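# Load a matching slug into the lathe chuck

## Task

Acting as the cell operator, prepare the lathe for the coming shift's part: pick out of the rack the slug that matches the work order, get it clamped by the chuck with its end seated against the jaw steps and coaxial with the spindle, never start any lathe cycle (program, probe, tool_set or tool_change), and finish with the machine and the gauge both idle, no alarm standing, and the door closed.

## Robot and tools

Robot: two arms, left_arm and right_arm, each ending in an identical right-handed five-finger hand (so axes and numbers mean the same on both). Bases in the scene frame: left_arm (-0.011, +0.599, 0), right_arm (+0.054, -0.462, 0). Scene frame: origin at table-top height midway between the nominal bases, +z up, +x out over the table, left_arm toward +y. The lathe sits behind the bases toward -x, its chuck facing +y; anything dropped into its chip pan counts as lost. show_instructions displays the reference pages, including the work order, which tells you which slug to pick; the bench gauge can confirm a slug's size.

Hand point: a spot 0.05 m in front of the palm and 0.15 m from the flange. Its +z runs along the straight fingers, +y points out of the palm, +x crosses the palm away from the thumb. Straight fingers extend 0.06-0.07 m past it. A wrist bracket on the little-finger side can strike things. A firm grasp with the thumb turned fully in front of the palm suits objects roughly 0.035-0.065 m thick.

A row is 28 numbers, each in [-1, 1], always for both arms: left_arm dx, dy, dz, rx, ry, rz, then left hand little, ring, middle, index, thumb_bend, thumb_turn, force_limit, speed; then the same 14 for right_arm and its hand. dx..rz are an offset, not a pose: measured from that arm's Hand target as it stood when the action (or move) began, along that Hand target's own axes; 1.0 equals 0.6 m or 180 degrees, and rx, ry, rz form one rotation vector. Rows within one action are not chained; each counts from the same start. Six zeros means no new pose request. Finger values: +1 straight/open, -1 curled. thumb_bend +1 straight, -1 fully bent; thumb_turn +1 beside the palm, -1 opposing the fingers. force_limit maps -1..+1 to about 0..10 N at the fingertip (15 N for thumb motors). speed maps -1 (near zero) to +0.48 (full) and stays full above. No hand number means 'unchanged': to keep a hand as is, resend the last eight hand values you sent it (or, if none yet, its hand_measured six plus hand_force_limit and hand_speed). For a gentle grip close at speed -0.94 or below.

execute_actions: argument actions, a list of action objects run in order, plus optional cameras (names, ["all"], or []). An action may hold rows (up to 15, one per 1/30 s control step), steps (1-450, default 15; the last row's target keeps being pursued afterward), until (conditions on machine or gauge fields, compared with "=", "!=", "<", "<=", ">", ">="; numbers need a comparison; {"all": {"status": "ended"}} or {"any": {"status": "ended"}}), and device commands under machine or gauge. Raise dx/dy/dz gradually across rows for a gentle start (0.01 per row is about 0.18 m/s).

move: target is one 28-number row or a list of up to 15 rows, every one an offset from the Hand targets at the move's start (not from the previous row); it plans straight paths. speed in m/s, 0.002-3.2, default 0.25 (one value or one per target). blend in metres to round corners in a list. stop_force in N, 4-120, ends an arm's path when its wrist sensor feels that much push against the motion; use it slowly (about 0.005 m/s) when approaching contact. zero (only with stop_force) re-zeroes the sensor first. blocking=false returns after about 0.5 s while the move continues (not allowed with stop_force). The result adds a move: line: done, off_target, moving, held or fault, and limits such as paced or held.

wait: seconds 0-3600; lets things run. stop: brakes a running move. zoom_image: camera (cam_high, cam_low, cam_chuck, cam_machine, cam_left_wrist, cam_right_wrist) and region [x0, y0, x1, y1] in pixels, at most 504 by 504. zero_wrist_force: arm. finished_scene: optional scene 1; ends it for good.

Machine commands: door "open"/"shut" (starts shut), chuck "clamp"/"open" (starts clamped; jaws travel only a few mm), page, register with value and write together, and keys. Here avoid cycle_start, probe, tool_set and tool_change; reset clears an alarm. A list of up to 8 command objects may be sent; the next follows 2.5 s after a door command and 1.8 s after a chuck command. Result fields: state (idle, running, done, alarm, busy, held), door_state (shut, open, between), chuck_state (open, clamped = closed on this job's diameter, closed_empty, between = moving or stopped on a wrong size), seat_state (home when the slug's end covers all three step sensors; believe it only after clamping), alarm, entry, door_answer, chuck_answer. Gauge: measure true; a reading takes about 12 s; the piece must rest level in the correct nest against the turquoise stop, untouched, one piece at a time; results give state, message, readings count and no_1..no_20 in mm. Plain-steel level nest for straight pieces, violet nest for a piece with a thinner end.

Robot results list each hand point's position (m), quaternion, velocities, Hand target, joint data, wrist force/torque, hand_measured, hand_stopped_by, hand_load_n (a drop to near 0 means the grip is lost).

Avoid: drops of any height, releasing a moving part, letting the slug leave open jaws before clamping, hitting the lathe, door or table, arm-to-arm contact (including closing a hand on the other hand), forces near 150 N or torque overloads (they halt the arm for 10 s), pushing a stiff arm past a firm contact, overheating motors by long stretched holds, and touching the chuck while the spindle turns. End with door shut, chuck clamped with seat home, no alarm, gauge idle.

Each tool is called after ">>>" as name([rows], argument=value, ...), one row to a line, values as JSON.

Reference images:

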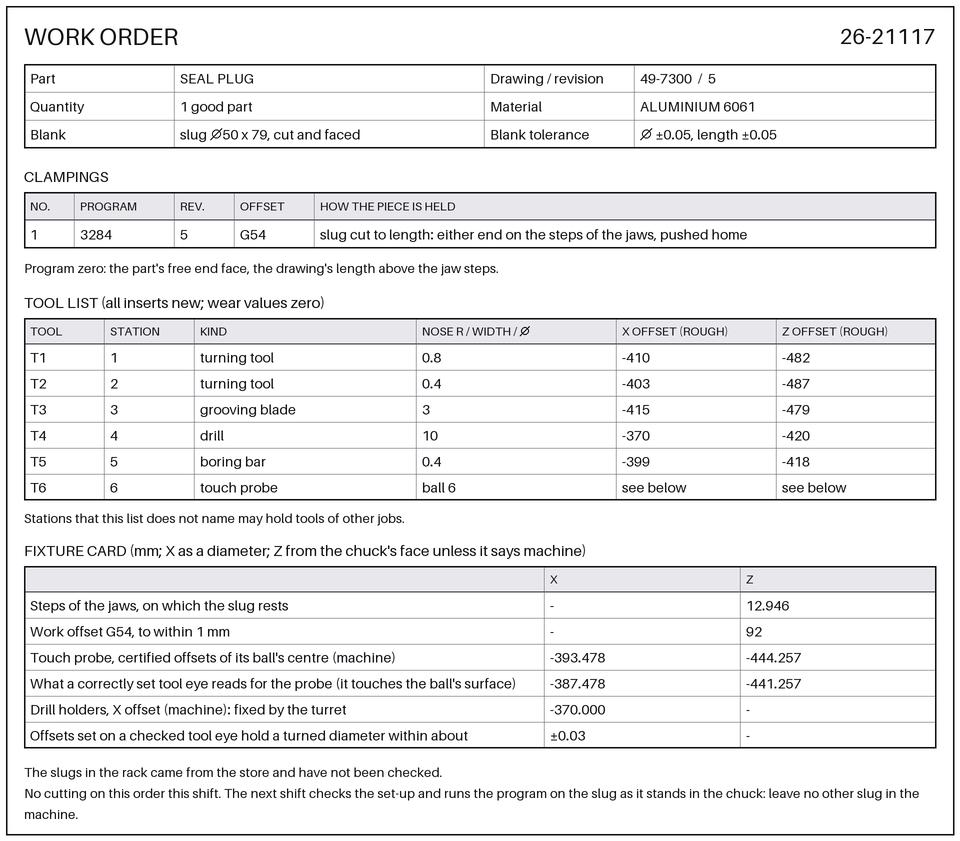

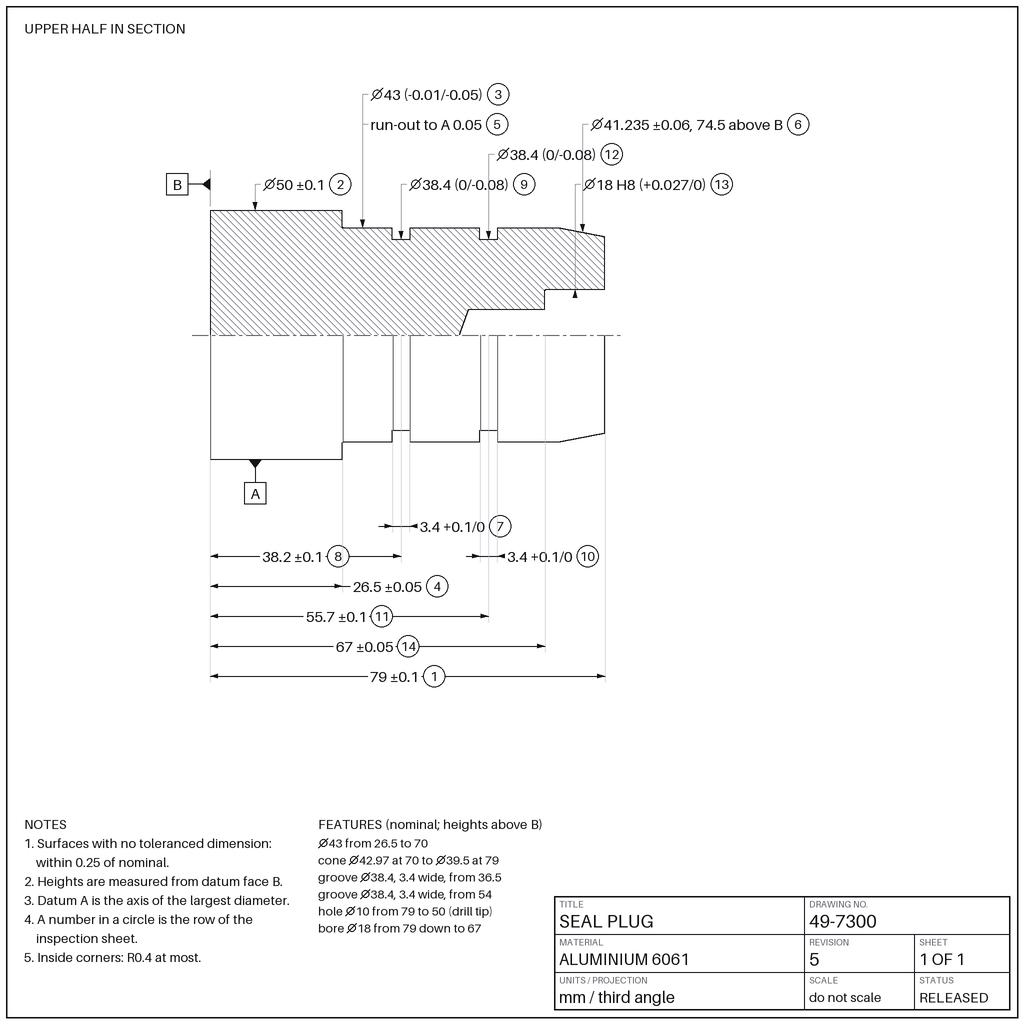

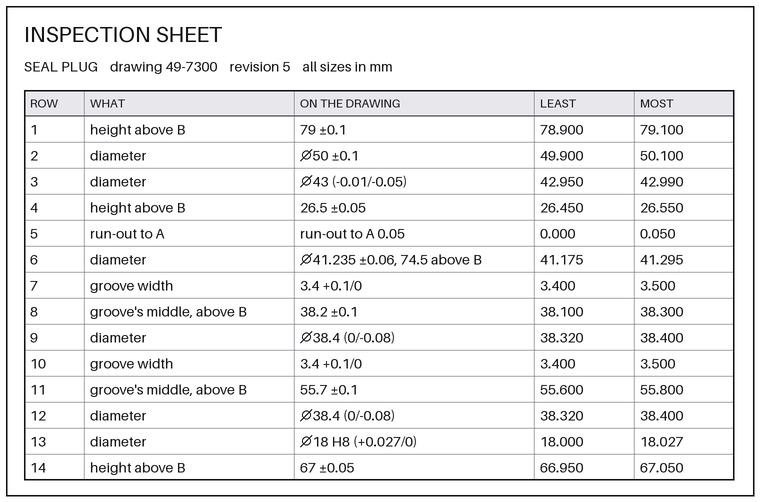

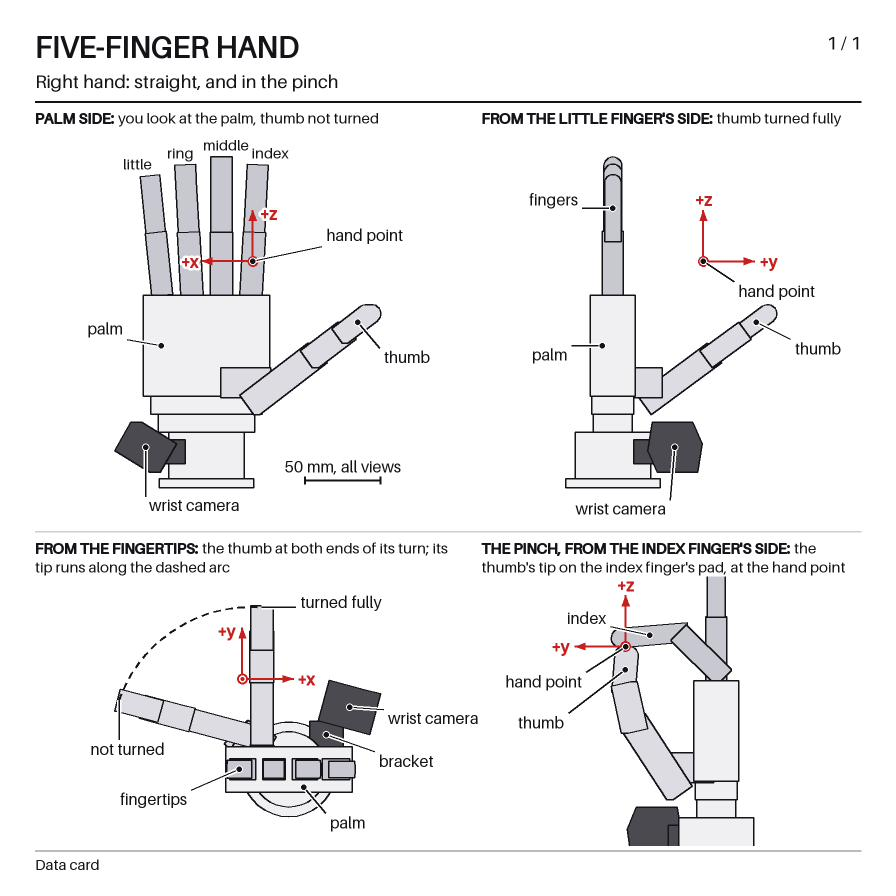

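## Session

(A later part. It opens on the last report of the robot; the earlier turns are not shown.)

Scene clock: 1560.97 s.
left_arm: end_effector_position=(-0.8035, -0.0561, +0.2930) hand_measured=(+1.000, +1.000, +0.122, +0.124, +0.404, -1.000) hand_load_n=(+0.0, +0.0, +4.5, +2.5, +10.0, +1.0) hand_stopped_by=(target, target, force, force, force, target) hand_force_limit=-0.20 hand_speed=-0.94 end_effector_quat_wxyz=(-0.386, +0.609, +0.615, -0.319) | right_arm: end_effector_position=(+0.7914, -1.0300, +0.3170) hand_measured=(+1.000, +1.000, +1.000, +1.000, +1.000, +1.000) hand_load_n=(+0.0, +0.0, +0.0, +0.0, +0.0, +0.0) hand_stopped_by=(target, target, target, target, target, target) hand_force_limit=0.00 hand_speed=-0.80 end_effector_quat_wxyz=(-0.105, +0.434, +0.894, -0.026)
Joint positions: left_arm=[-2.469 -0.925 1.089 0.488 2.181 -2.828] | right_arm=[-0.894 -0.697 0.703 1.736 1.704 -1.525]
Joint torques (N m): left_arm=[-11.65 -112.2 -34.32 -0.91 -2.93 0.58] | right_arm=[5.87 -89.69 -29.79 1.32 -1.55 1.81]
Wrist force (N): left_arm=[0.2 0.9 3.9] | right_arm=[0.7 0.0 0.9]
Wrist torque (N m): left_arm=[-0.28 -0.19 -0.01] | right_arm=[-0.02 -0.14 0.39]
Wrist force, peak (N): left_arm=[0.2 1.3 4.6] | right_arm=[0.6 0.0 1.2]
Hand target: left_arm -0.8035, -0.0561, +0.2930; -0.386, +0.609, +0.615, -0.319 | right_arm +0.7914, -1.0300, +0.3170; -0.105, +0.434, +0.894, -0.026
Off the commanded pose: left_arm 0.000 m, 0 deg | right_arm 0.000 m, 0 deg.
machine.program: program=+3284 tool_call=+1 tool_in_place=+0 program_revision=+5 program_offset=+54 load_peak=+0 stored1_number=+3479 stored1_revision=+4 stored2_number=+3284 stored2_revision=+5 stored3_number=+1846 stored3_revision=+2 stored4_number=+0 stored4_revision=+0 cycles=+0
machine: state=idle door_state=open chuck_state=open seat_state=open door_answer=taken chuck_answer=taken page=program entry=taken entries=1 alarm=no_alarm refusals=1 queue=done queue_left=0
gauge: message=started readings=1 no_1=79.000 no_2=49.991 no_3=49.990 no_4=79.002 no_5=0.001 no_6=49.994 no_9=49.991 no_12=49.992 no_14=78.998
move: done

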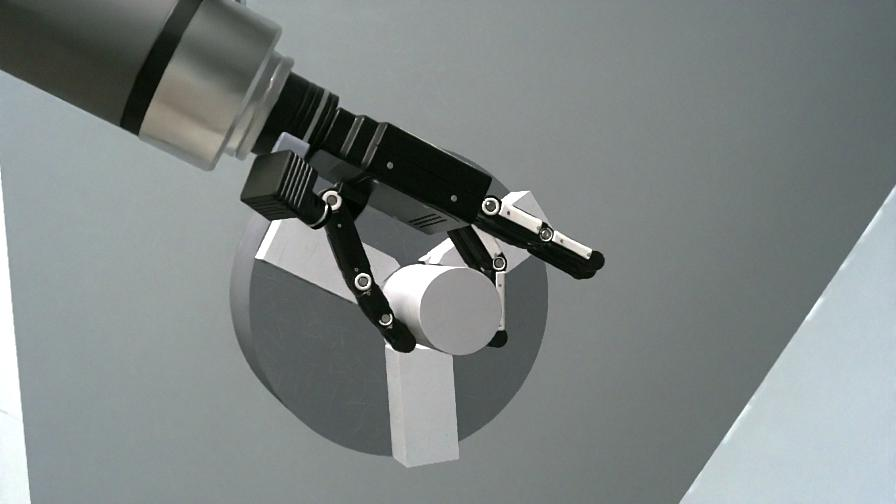

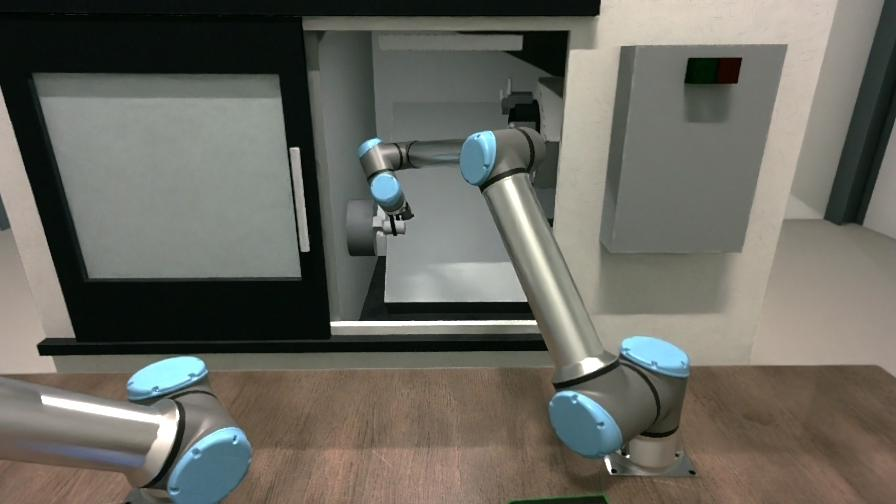

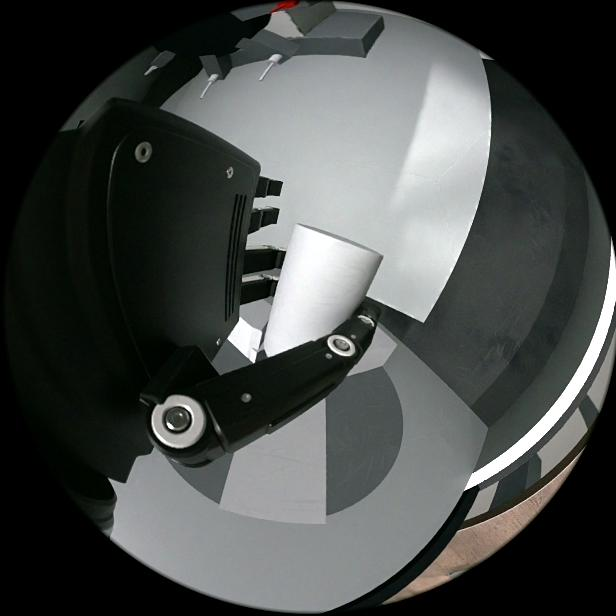

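>>> move(target=[-0.0083,-0.0003,-0.0006,0,0,0,1,1,-0.1,-0.1,0.40,-1,-0.2,-0.94,0,0,0,0,0,0,1,1,1,1,1,1,0,-0.8], speed=0.008, stop_force=5, cameras=["cam_chuck","cam_machine","cam_left_wrist"])

>>> zoom_image(camera="cam_chuck", region=[360, 230, 520, 370])

>>> zoom_image(camera="cam_machine", region=[370, 205, 420, 245])

>>> zoom_image(camera="cam_left_wrist", region=[220, 200, 420, 400])

Scene clock: 1575.93 s.
left_arm: end_effector_position=(-0.8035, -0.0611, +0.2929) hand_measured=(+1.000, +1.000, +0.122, +0.124, +0.404, -1.000) hand_load_n=(+0.0, +0.0, +4.5, +2.5, +10.5, +1.0) hand_stopped_by=(target, target, force, force, force, target) hand_force_limit=-0.20 hand_speed=-0.94 end_effector_quat_wxyz=(-0.386, +0.609, +0.615, -0.319) | right_arm: end_effector_position=(+0.7914, -1.0300, +0.3170) hand_measured=(+1.000, +1.000, +1.000, +1.000, +1.000, +1.000) hand_load_n=(+0.0, +0.0, +0.0, +0.0, +0.0, +0.0) hand_stopped_by=(target, target, target, target, target, target) hand_force_limit=0.00 hand_speed=-0.80 end_effector_quat_wxyz=(-0.105, +0.434, +0.894, -0.026)
Joint positions: left_arm=[-2.464 -0.917 1.078 0.495 2.184 -2.824] | right_arm=[-0.894 -0.697 0.703 1.736 1.704 -1.525]
Joint torques (N m): left_arm=[-7.95 -112.63 -34.33 -0.55 -1.99 -1.1] | right_arm=[5.26 -90.67 -29.54 1.26 -1.44 1.71]
Wrist force (N): left_arm=[0.0 1.2 4.2] | right_arm=[0.6 0.3 0.6]
Wrist torque (N m): left_arm=[-0.25 -0.16 -0.02] | right_arm=[0.04 -0.12 0.39]
Wrist force, peak (N): left_arm=[0.2 1.3 4.5] | right_arm=[0.6 0.4 1.1]
Hand target: left_arm -0.8035, -0.0611, +0.2929; -0.386, +0.609, +0.615, -0.319 | right_arm +0.7914, -1.0300, +0.3170; -0.105, +0.434, +0.894, -0.026
Off the commanded pose: left_arm 0.000 m, 0 deg | right_arm 0.000 m, 0 deg.
machine.program: program=+3284 tool_call=+1 tool_in_place=+0 program_revision=+5 program_offset=+54 load_peak=+0 stored1_number=+3479 stored1_revision=+4 stored2_number=+3284 stored2_revision=+5 stored3_number=+1846 stored3_revision=+2 stored4_number=+0 stored4_revision=+0 cycles=+0
machine: state=idle door_state=open chuck_state=open seat_state=open door_answer=taken chuck_answer=taken page=program entry=taken entries=1 alarm=no_alarm refusals=1 queue=done queue_left=0
gauge: message=started readings=1 no_1=79.000 no_2=49.991 no_3=49.990 no_4=79.002 no_5=0.001 no_6=49.994 no_9=49.991 no_12=49.992 no_14=78.998
move: done

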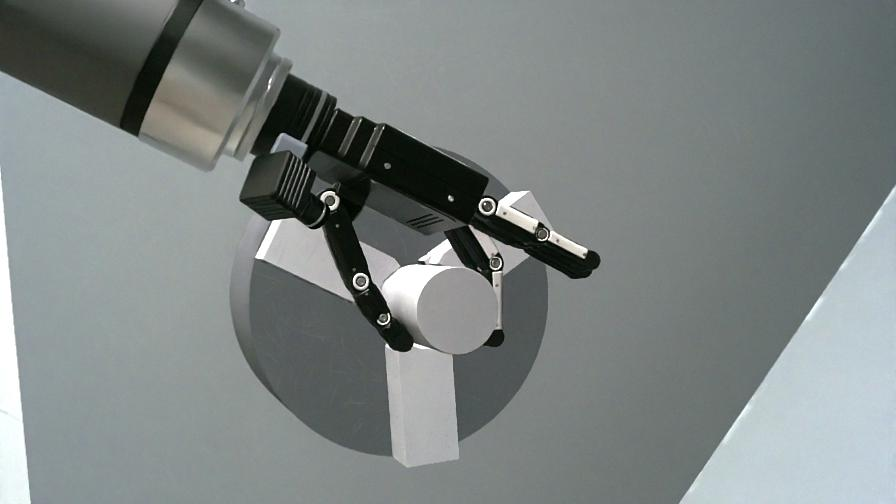

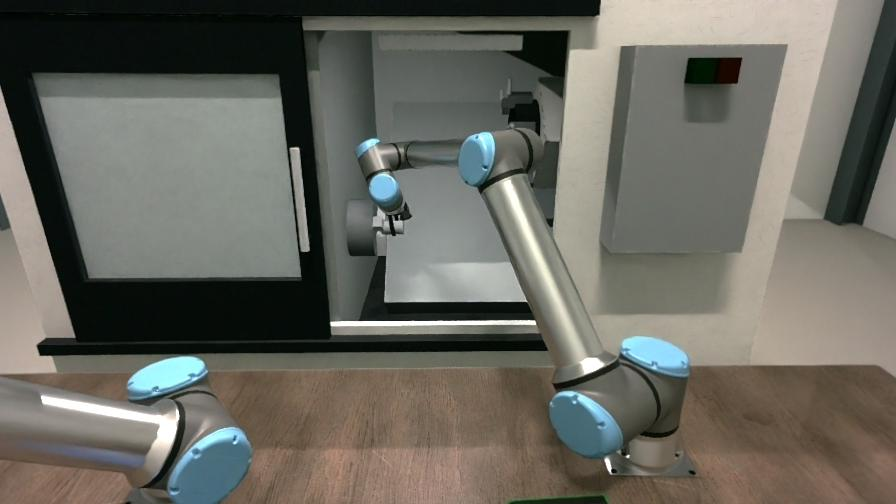

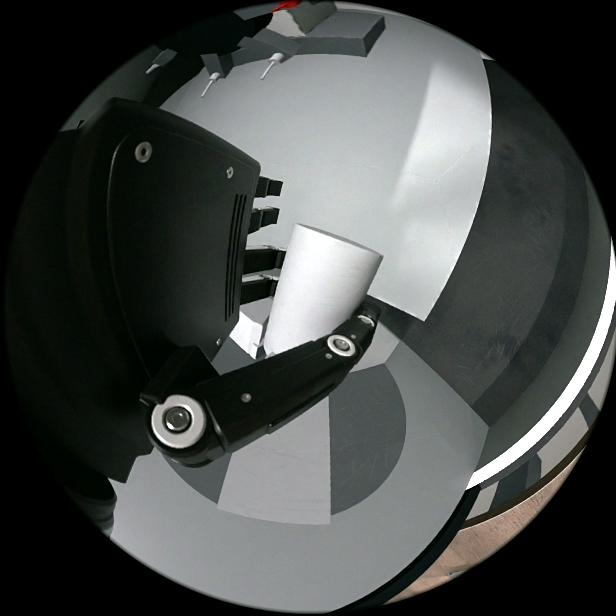

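Scaled by 3.150 from the camera's image (finer frame: 1280x720).

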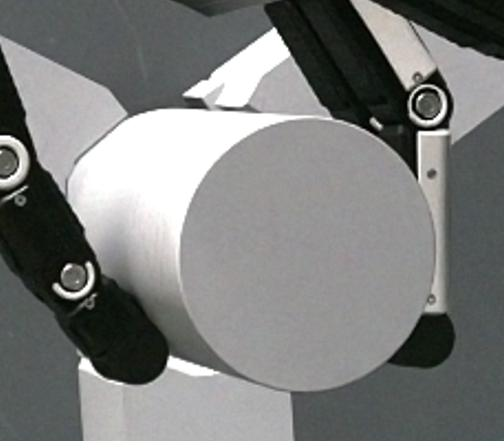

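Scaled by 10.080 from the camera's image (finer frame: 1280x720).

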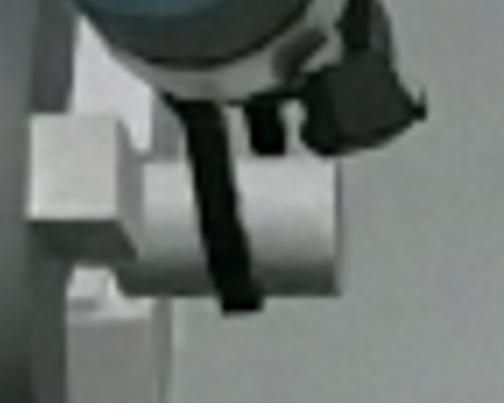

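Scaled by 2.520 from the camera's image (finer frame: 880x880).

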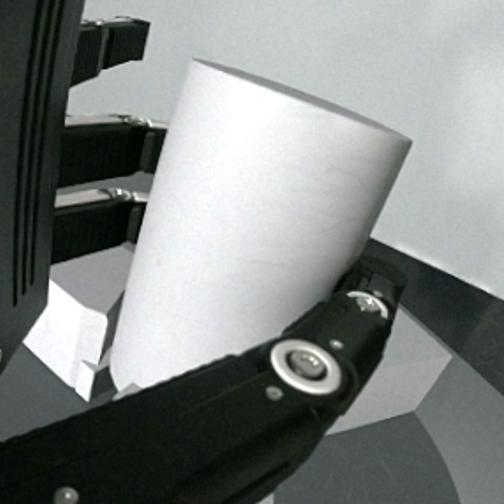

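>>> move(target=[-0.0116,-0.0004,-0.0008,0,0,0,1,1,-0.1,-0.1,0.40,-1,-0.2,-0.94,0,0,0,0,0,0,1,1,1,1,1,1,0,-0.8], speed=0.006, stop_force=6, cameras=["cam_chuck","cam_machine","cam_left_wrist"])

>>> zoom_image(camera="cam_chuck", region=[360, 230, 520, 370])

>>> zoom_image(camera="cam_machine", region=[370, 205, 420, 245])

>>> zoom_image(camera="cam_left_wrist", region=[220, 200, 420, 400])

Scene clock: 1584.53 s.
left_arm: end_effector_position=(-0.8035, -0.0681, +0.2927) hand_measured=(+1.000, +1.000, +0.122, +0.124, +0.404, -1.000) hand_load_n=(+0.0, +0.0, +4.5, +2.5, +10.5, +1.0) hand_stopped_by=(target, target, force, force, force, target) hand_force_limit=-0.20 hand_speed=-0.94 end_effector_quat_wxyz=(-0.386, +0.609, +0.615, -0.319) | right_arm: end_effector_position=(+0.7914, -1.0300, +0.3170) hand_measured=(+1.000, +1.000, +1.000, +1.000, +1.000, +1.000) hand_load_n=(+0.0, +0.0, +0.0, +0.0, +0.0, +0.0) hand_stopped_by=(target, target, target, target, target, target) hand_force_limit=0.00 hand_speed=-0.80 end_effector_quat_wxyz=(-0.105, +0.434, +0.894, -0.026)
Joint positions: left_arm=[-2.458 -0.907 1.061 0.504 2.189 -2.819] | right_arm=[-0.894 -0.697 0.703 1.736 1.704 -1.525]
Joint torques (N m): left_arm=[-5.21 -111.16 -34.63 -0.3 1.8 0.16] | right_arm=[6.12 -90.42 -29.63 1.54 -1.48 1.69]
Wrist force (N): left_arm=[0.3 1.0 4.3] | right_arm=[0.5 -0.1 0.9]
Wrist torque (N m): left_arm=[-0.29 -0.22 -0.23] | right_arm=[-0.03 -0.10 0.37]
Wrist force, peak (N): left_arm=[0.5 1.2 4.5] | right_arm=[0.8 0.1 1.0]
Hand target: left_arm -0.8035, -0.0681, +0.2928; -0.386, +0.609, +0.615, -0.319 | right_arm +0.7914, -1.0300, +0.3170; -0.105, +0.434, +0.894, -0.026
Off the commanded pose: left_arm 0.000 m, 0 deg | right_arm 0.000 m, 0 deg.
machine.program: program=+3284 tool_call=+1 tool_in_place=+0 program_revision=+5 program_offset=+54 load_peak=+0 stored1_number=+3479 stored1_revision=+4 stored2_number=+3284 stored2_revision=+5 stored3_number=+1846 stored3_revision=+2 stored4_number=+0 stored4_revision=+0 cycles=+0
machine: state=idle door_state=open chuck_state=open seat_state=open door_answer=taken chuck_answer=taken page=program entry=taken entries=1 alarm=no_alarm refusals=1 queue=done queue_left=0
gauge: message=started readings=1 no_1=79.000 no_2=49.991 no_3=49.990 no_4=79.002 no_5=0.001 no_6=49.994 no_9=49.991 no_12=49.992 no_14=78.998
move: done

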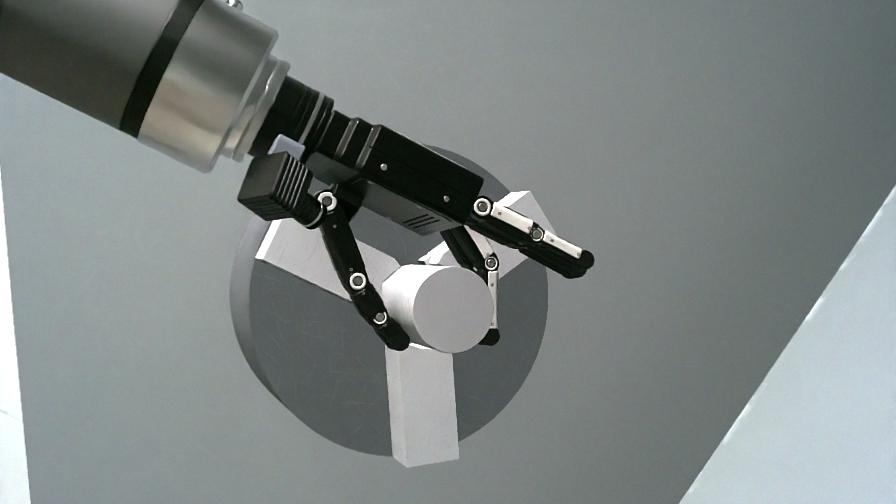

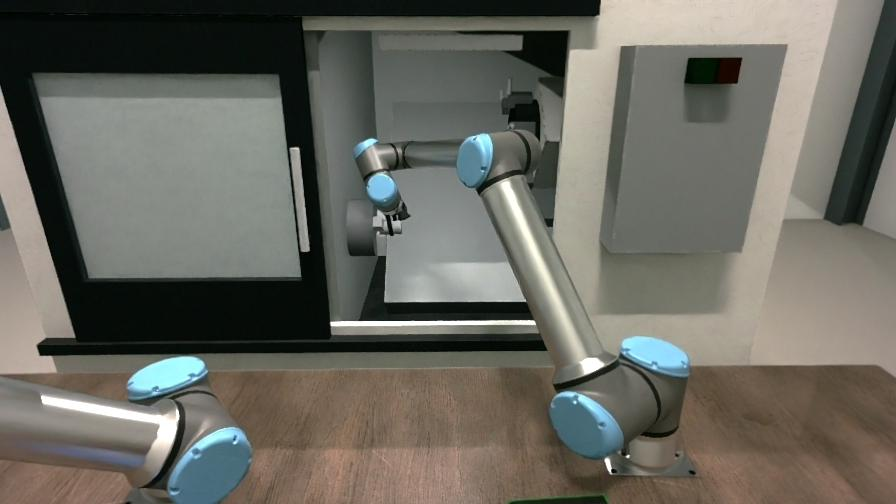

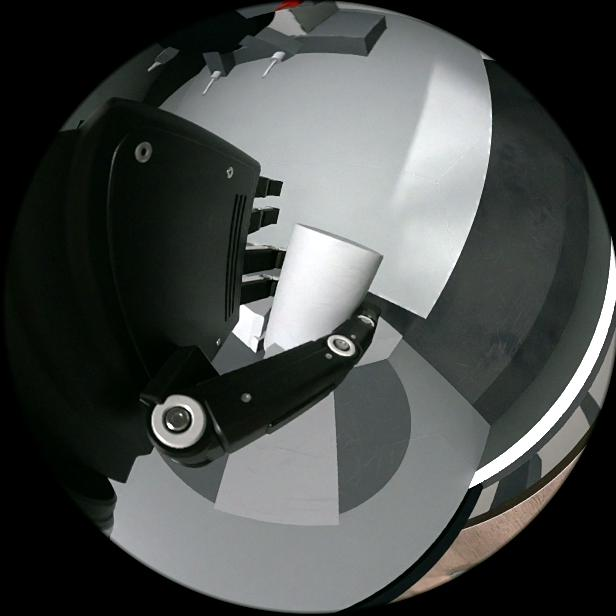

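Scaled by 3.150 from the camera's image (finer frame: 1280x720).

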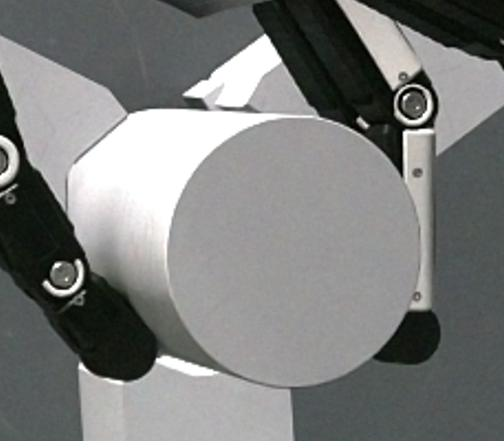

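Scaled by 10.080 from the camera's image (finer frame: 1280x720).

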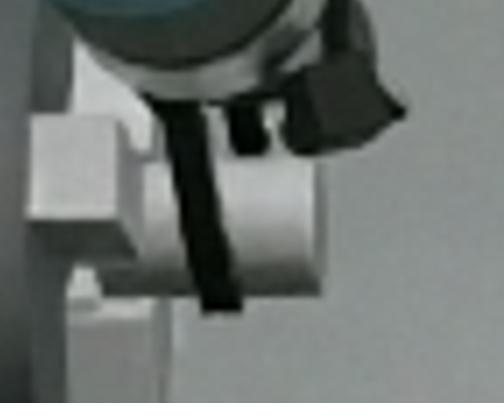

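Scaled by 2.520 from the camera's image (finer frame: 880x880).

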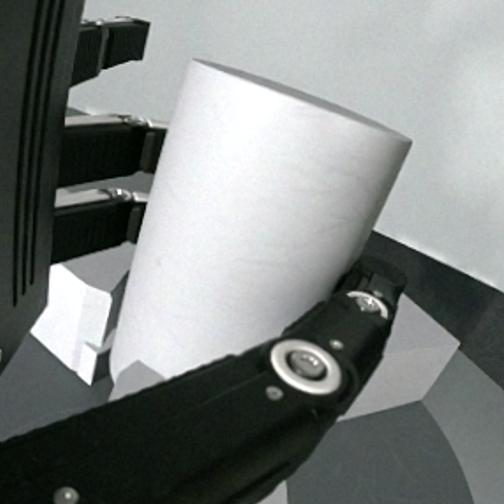

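>>> wait(seconds=0.3)

Scene clock: 1592.60 s.
left_arm: end_effector_position=(-0.8035, -0.0681, +0.2928) hand_measured=(+1.000, +1.000, +0.122, +0.124, +0.404, -1.000) hand_load_n=(+0.0, +0.0, +4.5, +2.0, +10.5, +1.0) hand_stopped_by=(target, target, force, force, force, target) hand_force_limit=-0.20 hand_speed=-0.94 end_effector_quat_wxyz=(-0.386, +0.609, +0.615, -0.319) | right_arm: end_effector_position=(+0.7914, -1.0300, +0.3170) hand_measured=(+1.000, +1.000, +1.000, +1.000, +1.000, +1.000) hand_load_n=(+0.0, +0.0, +0.0, +0.0, +0.0, +0.0) hand_stopped_by=(target, target, target, target, target, target) hand_force_limit=0.00 hand_speed=-0.80 end_effector_quat_wxyz=(-0.105, +0.434, +0.894, -0.026)
Joint positions: left_arm=[-2.458 -0.907 1.061 0.504 2.189 -2.819] | right_arm=[-0.894 -0.697 0.703 1.736 1.704 -1.525]
Joint torques (N m): left_arm=[-7.31 -113.07 -34.06 -0.33 -1.96 -0.47] | right_arm=[5.63 -90.84 -29.23 1.55 -1.37 1.9]
Wrist force (N): left_arm=[0.2 1.3 3.9] | right_arm=[0.5 -0.2 0.9]
Wrist torque (N m): left_arm=[-0.22 -0.19 -0.22] | right_arm=[-0.05 -0.11 0.37]
Wrist force, peak (N): left_arm=[0.4 1.3 4.5] | right_arm=[0.6 0.1 1.2]
Hand target: left_arm -0.8035, -0.0681, +0.2928; -0.386, +0.609, +0.615, -0.319 | right_arm +0.7914, -1.0300, +0.3170; -0.105, +0.434, +0.894, -0.026
Off the commanded pose: left_arm 0.000 m, 0 deg | right_arm 0.000 m, 0 deg.
machine.program: program=+3284 tool_call=+1 tool_in_place=+0 program_revision=+5 program_offset=+54 load_peak=+0 stored1_number=+3479 stored1_revision=+4 stored2_number=+3284 stored2_revision=+5 stored3_number=+1846 stored3_revision=+2 stored4_number=+0 stored4_revision=+0 cycles=+0
machine: state=idle door_state=open chuck_state=open seat_state=open door_answer=taken chuck_answer=taken page=program entry=taken entries=1 alarm=no_alarm refusals=1 queue=done queue_left=0
gauge: message=started readings=1 no_1=79.000 no_2=49.991 no_3=49.990 no_4=79.002 no_5=0.001 no_6=49.994 no_9=49.991 no_12=49.992 no_14=78.998
wait: 0.30 s; at rest from the start

>>> move(target=[-0.005,-0.0002,-0.0003,0,0,0,1,1,-0.1,-0.1,0.40,-1,-0.2,-0.94,0,0,0,0,0,0,1,1,1,1,1,1,0,-0.8], speed=0.005, stop_force=6, cameras=["cam_chuck","cam_machine","cam_left_wrist"])

>>> zoom_image(camera="cam_machine", region=[370, 205, 420, 245])

>>> zoom_image(camera="cam_chuck", region=[360, 230, 520, 370])

Scene clock: 1606.33 s.
left_arm: end_effector_position=(-0.8035, -0.0690, +0.2928) hand_measured=(+1.000, +1.000, +0.122, +0.124, +0.404, -1.000) hand_load_n=(+0.0, +0.0, +5.0, +2.5, +10.5, +0.5) hand_stopped_by=(target, target, force, force, force, target) hand_force_limit=-0.20 hand_speed=-0.94 end_effector_quat_wxyz=(-0.386, +0.609, +0.615, -0.319) | right_arm: end_effector_position=(+0.7914, -1.0300, +0.3170) hand_measured=(+1.000, +1.000, +1.000, +1.000, +1.000, +1.000) hand_load_n=(+0.0, +0.0, +0.0, +0.0, +0.0, +0.0) hand_stopped_by=(target, target, target, target, target, target) hand_force_limit=0.00 hand_speed=-0.80 end_effector_quat_wxyz=(-0.105, +0.434, +0.894, -0.026)
Joint positions: left_arm=[-2.457 -0.906 1.059 0.505 2.19 -2.819] | right_arm=[-0.894 -0.697 0.703 1.736 1.704 -1.525]
Joint torques (N m): left_arm=[-9.67 -113.27 -34.66 -1.1 -3.14 -0.89] | right_arm=[5.79 -90.69 -29.53 1.41 -1.35 1.72]
Wrist force (N): left_arm=[2.3 0.9 4.4] | right_arm=[0.6 -0.1 0.5]
Wrist torque (N m): left_arm=[-0.26 -0.22 -0.17] | right_arm=[-0.02 -0.11 0.38]
Wrist force, peak (N): left_arm=[6.4 2.6 5.6] | right_arm=[1.0 0.1 1.0]
Hand target: left_arm -0.8035, -0.0690, +0.2928; -0.386, +0.609, +0.615, -0.319 (not the last commanded pose) | right_arm +0.7914, -1.0300, +0.3170; -0.105, +0.434, +0.894, -0.026
Off the commanded pose: left_arm 0.002 m, 0 deg | right_arm 0.000 m, 0 deg.
machine.program: program=+3284 tool_call=+1 tool_in_place=+0 program_revision=+5 program_offset=+54 load_peak=+0 stored1_number=+3479 stored1_revision=+4 stored2_number=+3284 stored2_revision=+5 stored3_number=+1846 stored3_revision=+2 stored4_number=+0 stored4_revision=+0 cycles=+0
machine: state=idle door_state=open chuck_state=open seat_state=open door_answer=taken chuck_answer=taken page=program entry=taken entries=1 alarm=no_alarm refusals=1 queue=done queue_left=0
gauge: message=started readings=1 no_1=79.000 no_2=49.991 no_3=49.990 no_4=79.002 no_5=0.001 no_6=49.994 no_9=49.991 no_12=49.992 no_14=78.998
move: contact (left_arm)

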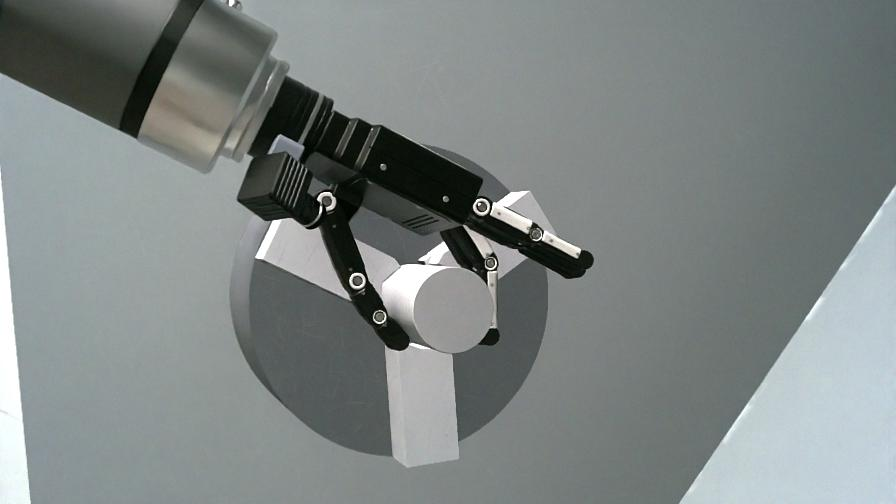

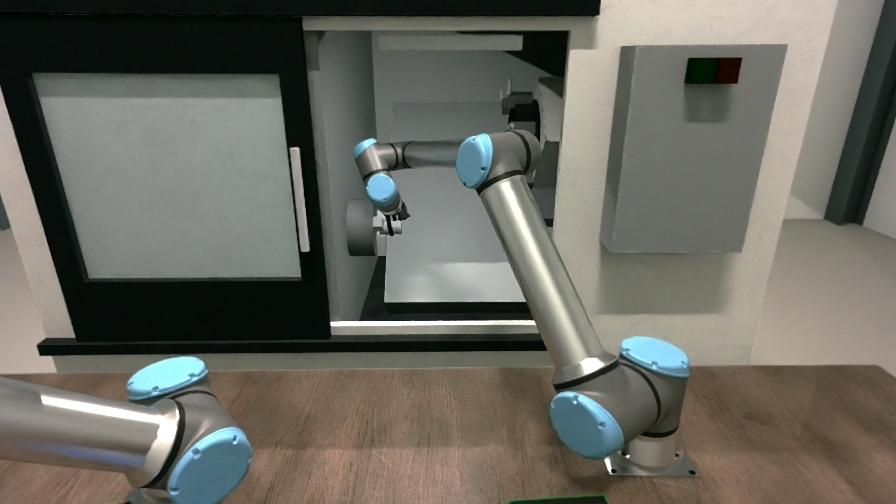

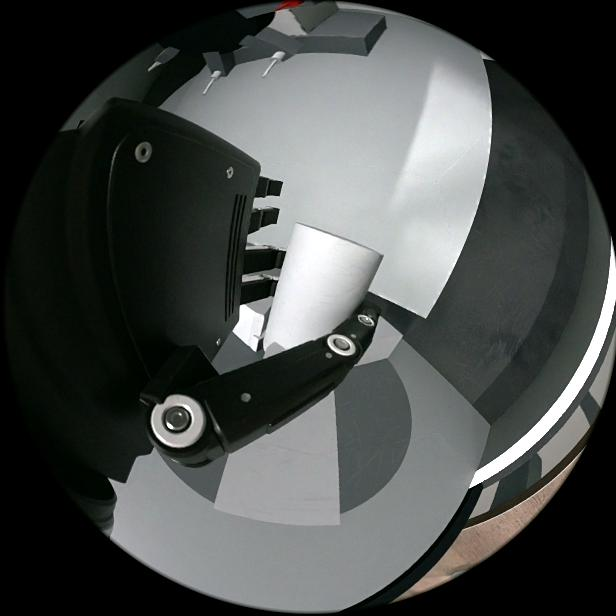

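Scaled by 10.080 from the camera's image (finer frame: 1280x720).

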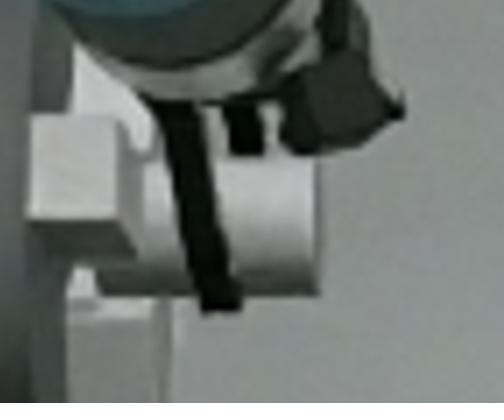

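Scaled by 3.150 from the camera's image (finer frame: 1280x720).

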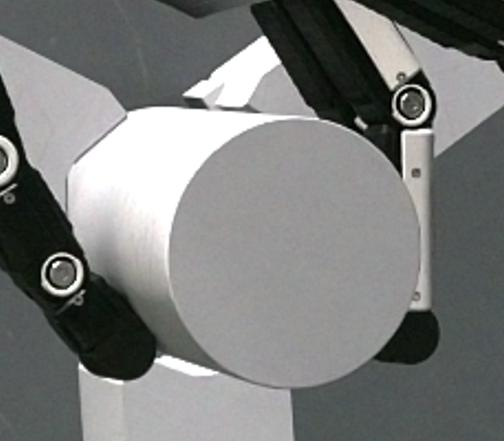

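>>> move(target=[-0.005,-0.0002,-0.0003,0,0,0,1,1,-0.1,-0.1,0.40,-1,-0.2,-0.94,0,0,0,0,0,0,1,1,1,1,1,1,0,-0.8], speed=0.003, stop_force=8, zero=false)

>>> execute_actions([
  {"machine":{"chuck":"clamp"},"steps":75},
], cameras=["cam_chuck","cam_machine"])

Scene clock: 1627.80 s.
left_arm: end_effector_position=(-0.8035, -0.0716, +0.2927) hand_measured=(+1.000, +1.000, +0.122, +0.124, +0.404, -1.000) hand_load_n=(+0.0, +0.0, +5.5, +2.0, +10.5, +0.0) hand_stopped_by=(target, target, force, force, force, target) hand_force_limit=-0.20 hand_speed=-0.94 end_effector_quat_wxyz=(-0.386, +0.609, +0.615, -0.319) | right_arm: end_effector_position=(+0.7914, -1.0300, +0.3170) hand_measured=(+1.000, +1.000, +1.000, +1.000, +1.000, +1.000) hand_load_n=(+0.0, +0.0, +0.0, +0.0, +0.0, +0.0) hand_stopped_by=(target, target, target, target, target, target) hand_force_limit=0.00 hand_speed=-0.80 end_effector_quat_wxyz=(-0.105, +0.434, +0.894, -0.026)
Joint positions: left_arm=[-2.454 -0.902 1.052 0.509 2.192 -2.817] | right_arm=[-0.894 -0.697 0.703 1.736 1.704 -1.525]
Joint torques (N m): left_arm=[-5.03 -113.24 -35.28 -0.96 -4.07 -0.15] | right_arm=[6.69 -90.82 -29.77 1.54 -1.25 1.69]
Wrist force (N): left_arm=[5.2 0.6 5.2] | right_arm=[0.3 0.1 0.7]
Wrist torque (N m): left_arm=[-0.31 -0.19 -0.17] | right_arm=[0.01 -0.07 0.37]
Wrist force, peak (N): left_arm=[8.5 2.3 5.7] | right_arm=[0.7 0.2 1.2]
Hand target: left_arm -0.8036, -0.0716, +0.2927; -0.386, +0.609, +0.615, -0.319 | right_arm +0.7914, -1.0300, +0.3170; -0.105, +0.434, +0.894, -0.026
Off the commanded pose: left_arm 0.000 m, 0 deg | right_arm 0.000 m, 0 deg.
machine.program: program=+3284 tool_call=+1 tool_in_place=+0 program_revision=+5 program_offset=+54 load_peak=+0 stored1_number=+3479 stored1_revision=+4 stored2_number=+3284 stored2_revision=+5 stored3_number=+1846 stored3_revision=+2 stored4_number=+0 stored4_revision=+0 cycles=+0
machine: state=idle door_state=open chuck_state=open seat_state=open door_answer=taken chuck_answer=taken page=program entry=taken entries=1 alarm=no_alarm refusals=1 queue=done queue_left=0
gauge: message=started readings=1 no_1=79.000 no_2=49.991 no_3=49.990 no_4=79.002 no_5=0.001 no_6=49.994 no_9=49.991 no_12=49.992 no_14=78.998
move: contact (left_arm)

Scene clock: 1630.50 s.
left_arm: end_effector_position=(-0.8036, -0.0716, +0.2927) hand_measured=(+1.000, +1.000, +0.122, +0.124, +0.404, -1.000) hand_load_n=(+0.0, +0.0, +8.0, +5.0, +8.5, +0.0) hand_stopped_by=(target, target, force, force, force, target) hand_force_limit=-0.20 hand_speed=-0.94 end_effector_quat_wxyz=(-0.386, +0.609, +0.615, -0.319) | right_arm: end_effector_position=(+0.7914, -1.0300, +0.3170) hand_measured=(+1.000, +1.000, +1.000, +1.000, +1.000, +1.000) hand_load_n=(+0.0, +0.0, +0.0, +0.0, +0.0, +0.0) hand_stopped_by=(target, target, target, target, target, target) hand_force_limit=0.00 hand_speed=-0.80 end_effector_quat_wxyz=(-0.105, +0.434, +0.894, -0.026)
Joint positions: left_arm=[-2.454 -0.902 1.052 0.509 2.192 -2.817] | right_arm=[-0.894 -0.697 0.703 1.736 1.704 -1.525]
Joint torques (N m): left_arm=[29.6 -116.28 -61.2 -0.97 -4.49 -0.31] | right_arm=[6.97 -91.44 -29.24 1.48 -1.4 1.72]
Wrist force (N): left_arm=[9.4 9.1 23.5] | right_arm=[0.6 0.1 0.6]
Wrist torque (N m): left_arm=[-0.55 -0.30 0.00] | right_arm=[0.00 -0.11 0.38]
Wrist force, peak (N): left_arm=[9.5 8.3 24.6] | right_arm=[0.7 0.2 1.1]
Hand target: left_arm -0.8036, -0.0716, +0.2927; -0.386, +0.609, +0.615, -0.319 | right_arm +0.7914, -1.0300, +0.3170; -0.105, +0.434, +0.894, -0.026
Off the commanded pose: left_arm 0.000 m, 0 deg | right_arm 0.000 m, 0 deg.
machine.program: program=+3284 tool_call=+1 tool_in_place=+0 program_revision=+5 program_offset=+54 load_peak=+0 stored1_number=+3479 stored1_revision=+4 stored2_number=+3284 stored2_revision=+5 stored3_number=+1846 stored3_revision=+2 stored4_number=+0 stored4_revision=+0 cycles=+0
machine: state=idle door_state=open chuck_state=clamped seat_state=home door_answer=taken chuck_answer=taken page=program entry=taken entries=1 alarm=no_alarm refusals=1 queue=done queue_left=0
gauge: message=started readings=1 no_1=79.000 no_2=49.991 no_3=49.990 no_4=79.002 no_5=0.001 no_6=49.994 no_9=49.991 no_12=49.992 no_14=78.998

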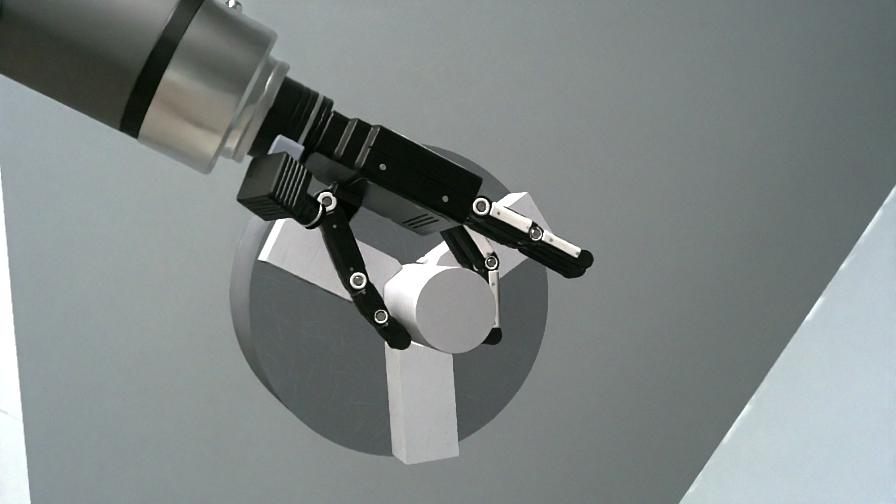

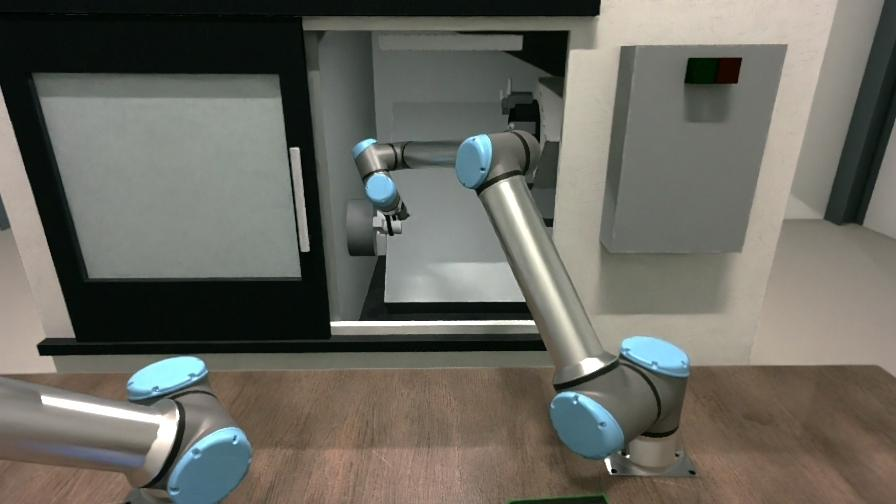

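>>> execute_actions([
  {"rows":[[0,0,0,0,0,0,1,1,0.2,0.2,0.5,-1,-0.2,-0.9,0,0,0,0,0,0,1,1,1,1,1,1,0,-0.8]],"steps":60},
  {"rows":[[0,0,0,0,0,0,1,1,0.45,0.45,0.75,-1,-0.2,-0.8,0,0,0,0,0,0,1,1,1,1,1,1,0,-0.8]],"steps":60},
], cameras=["cam_chuck","cam_left_wrist"])

Scene clock: 1641.37 s.
left_arm: end_effector_position=(-0.8036, -0.0716, +0.2927) hand_measured=(+1.000, +1.000, +0.450, +0.450, +0.750, -1.000) hand_load_n=(+0.0, +0.0, +0.0, -0.5, +0.0, +0.0) hand_stopped_by=(target, target, target, target, target, target) hand_force_limit=-0.20 hand_speed=-0.80 end_effector_quat_wxyz=(-0.386, +0.609, +0.615, -0.319) | right_arm: end_effector_position=(+0.7914, -1.0300, +0.3170) hand_measured=(+1.000, +1.000, +1.000, +1.000, +1.000, +1.000) hand_load_n=(+0.0, +0.0, +0.0, +0.0, +0.0, +0.0) hand_stopped_by=(target, target, target, target, target, target) hand_force_limit=0.00 hand_speed=-0.80 end_effector_quat_wxyz=(-0.105, +0.434, +0.894, -0.026)
Joint positions: left_arm=[-2.454 -0.902 1.052 0.509 2.192 -2.817] | right_arm=[-0.894 -0.697 0.703 1.736 1.704 -1.525]
Joint torques (N m): left_arm=[-10.48 -87.09 -34.41 0.89 2.52 -0.34] | right_arm=[6.75 -90.25 -29.71 1.59 -1.3 1.69]
Wrist force (N): left_arm=[0.1 -1.9 2.0] | right_arm=[0.8 0.1 0.5]
Wrist torque (N m): left_arm=[-0.17 -0.13 -0.26] | right_arm=[0.01 -0.15 0.40]
Wrist force, peak (N): left_arm=[9.1 9.3 24.1] | right_arm=[0.8 0.4 1.1]
Hand target: left_arm -0.8036, -0.0716, +0.2927; -0.386, +0.609, +0.615, -0.319 | right_arm +0.7914, -1.0300, +0.3170; -0.105, +0.434, +0.894, -0.026
Off the commanded pose: left_arm 0.000 m, 0 deg | right_arm 0.000 m, 0 deg.
machine.program: program=+3284 tool_call=+1 tool_in_place=+0 program_revision=+5 program_offset=+54 load_peak=+0 stored1_number=+3479 stored1_revision=+4 stored2_number=+3284 stored2_revision=+5 stored3_number=+1846 stored3_revision=+2 stored4_number=+0 stored4_revision=+0 cycles=+0
machine: state=idle door_state=open chuck_state=clamped seat_state=home door_answer=taken chuck_answer=taken page=program entry=taken entries=1 alarm=no_alarm refusals=1 queue=done queue_left=0
gauge: message=started readings=1 no_1=79.000 no_2=49.991 no_3=49.990 no_4=79.002 no_5=0.001 no_6=49.994 no_9=49.991 no_12=49.992 no_14=78.998

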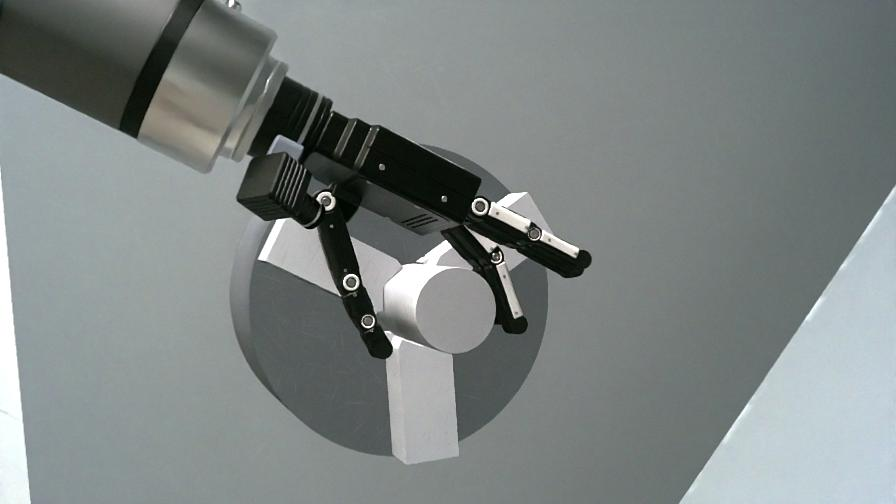

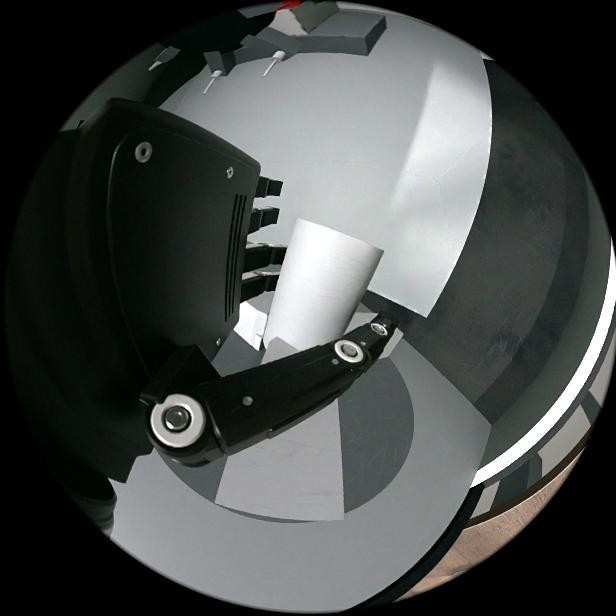

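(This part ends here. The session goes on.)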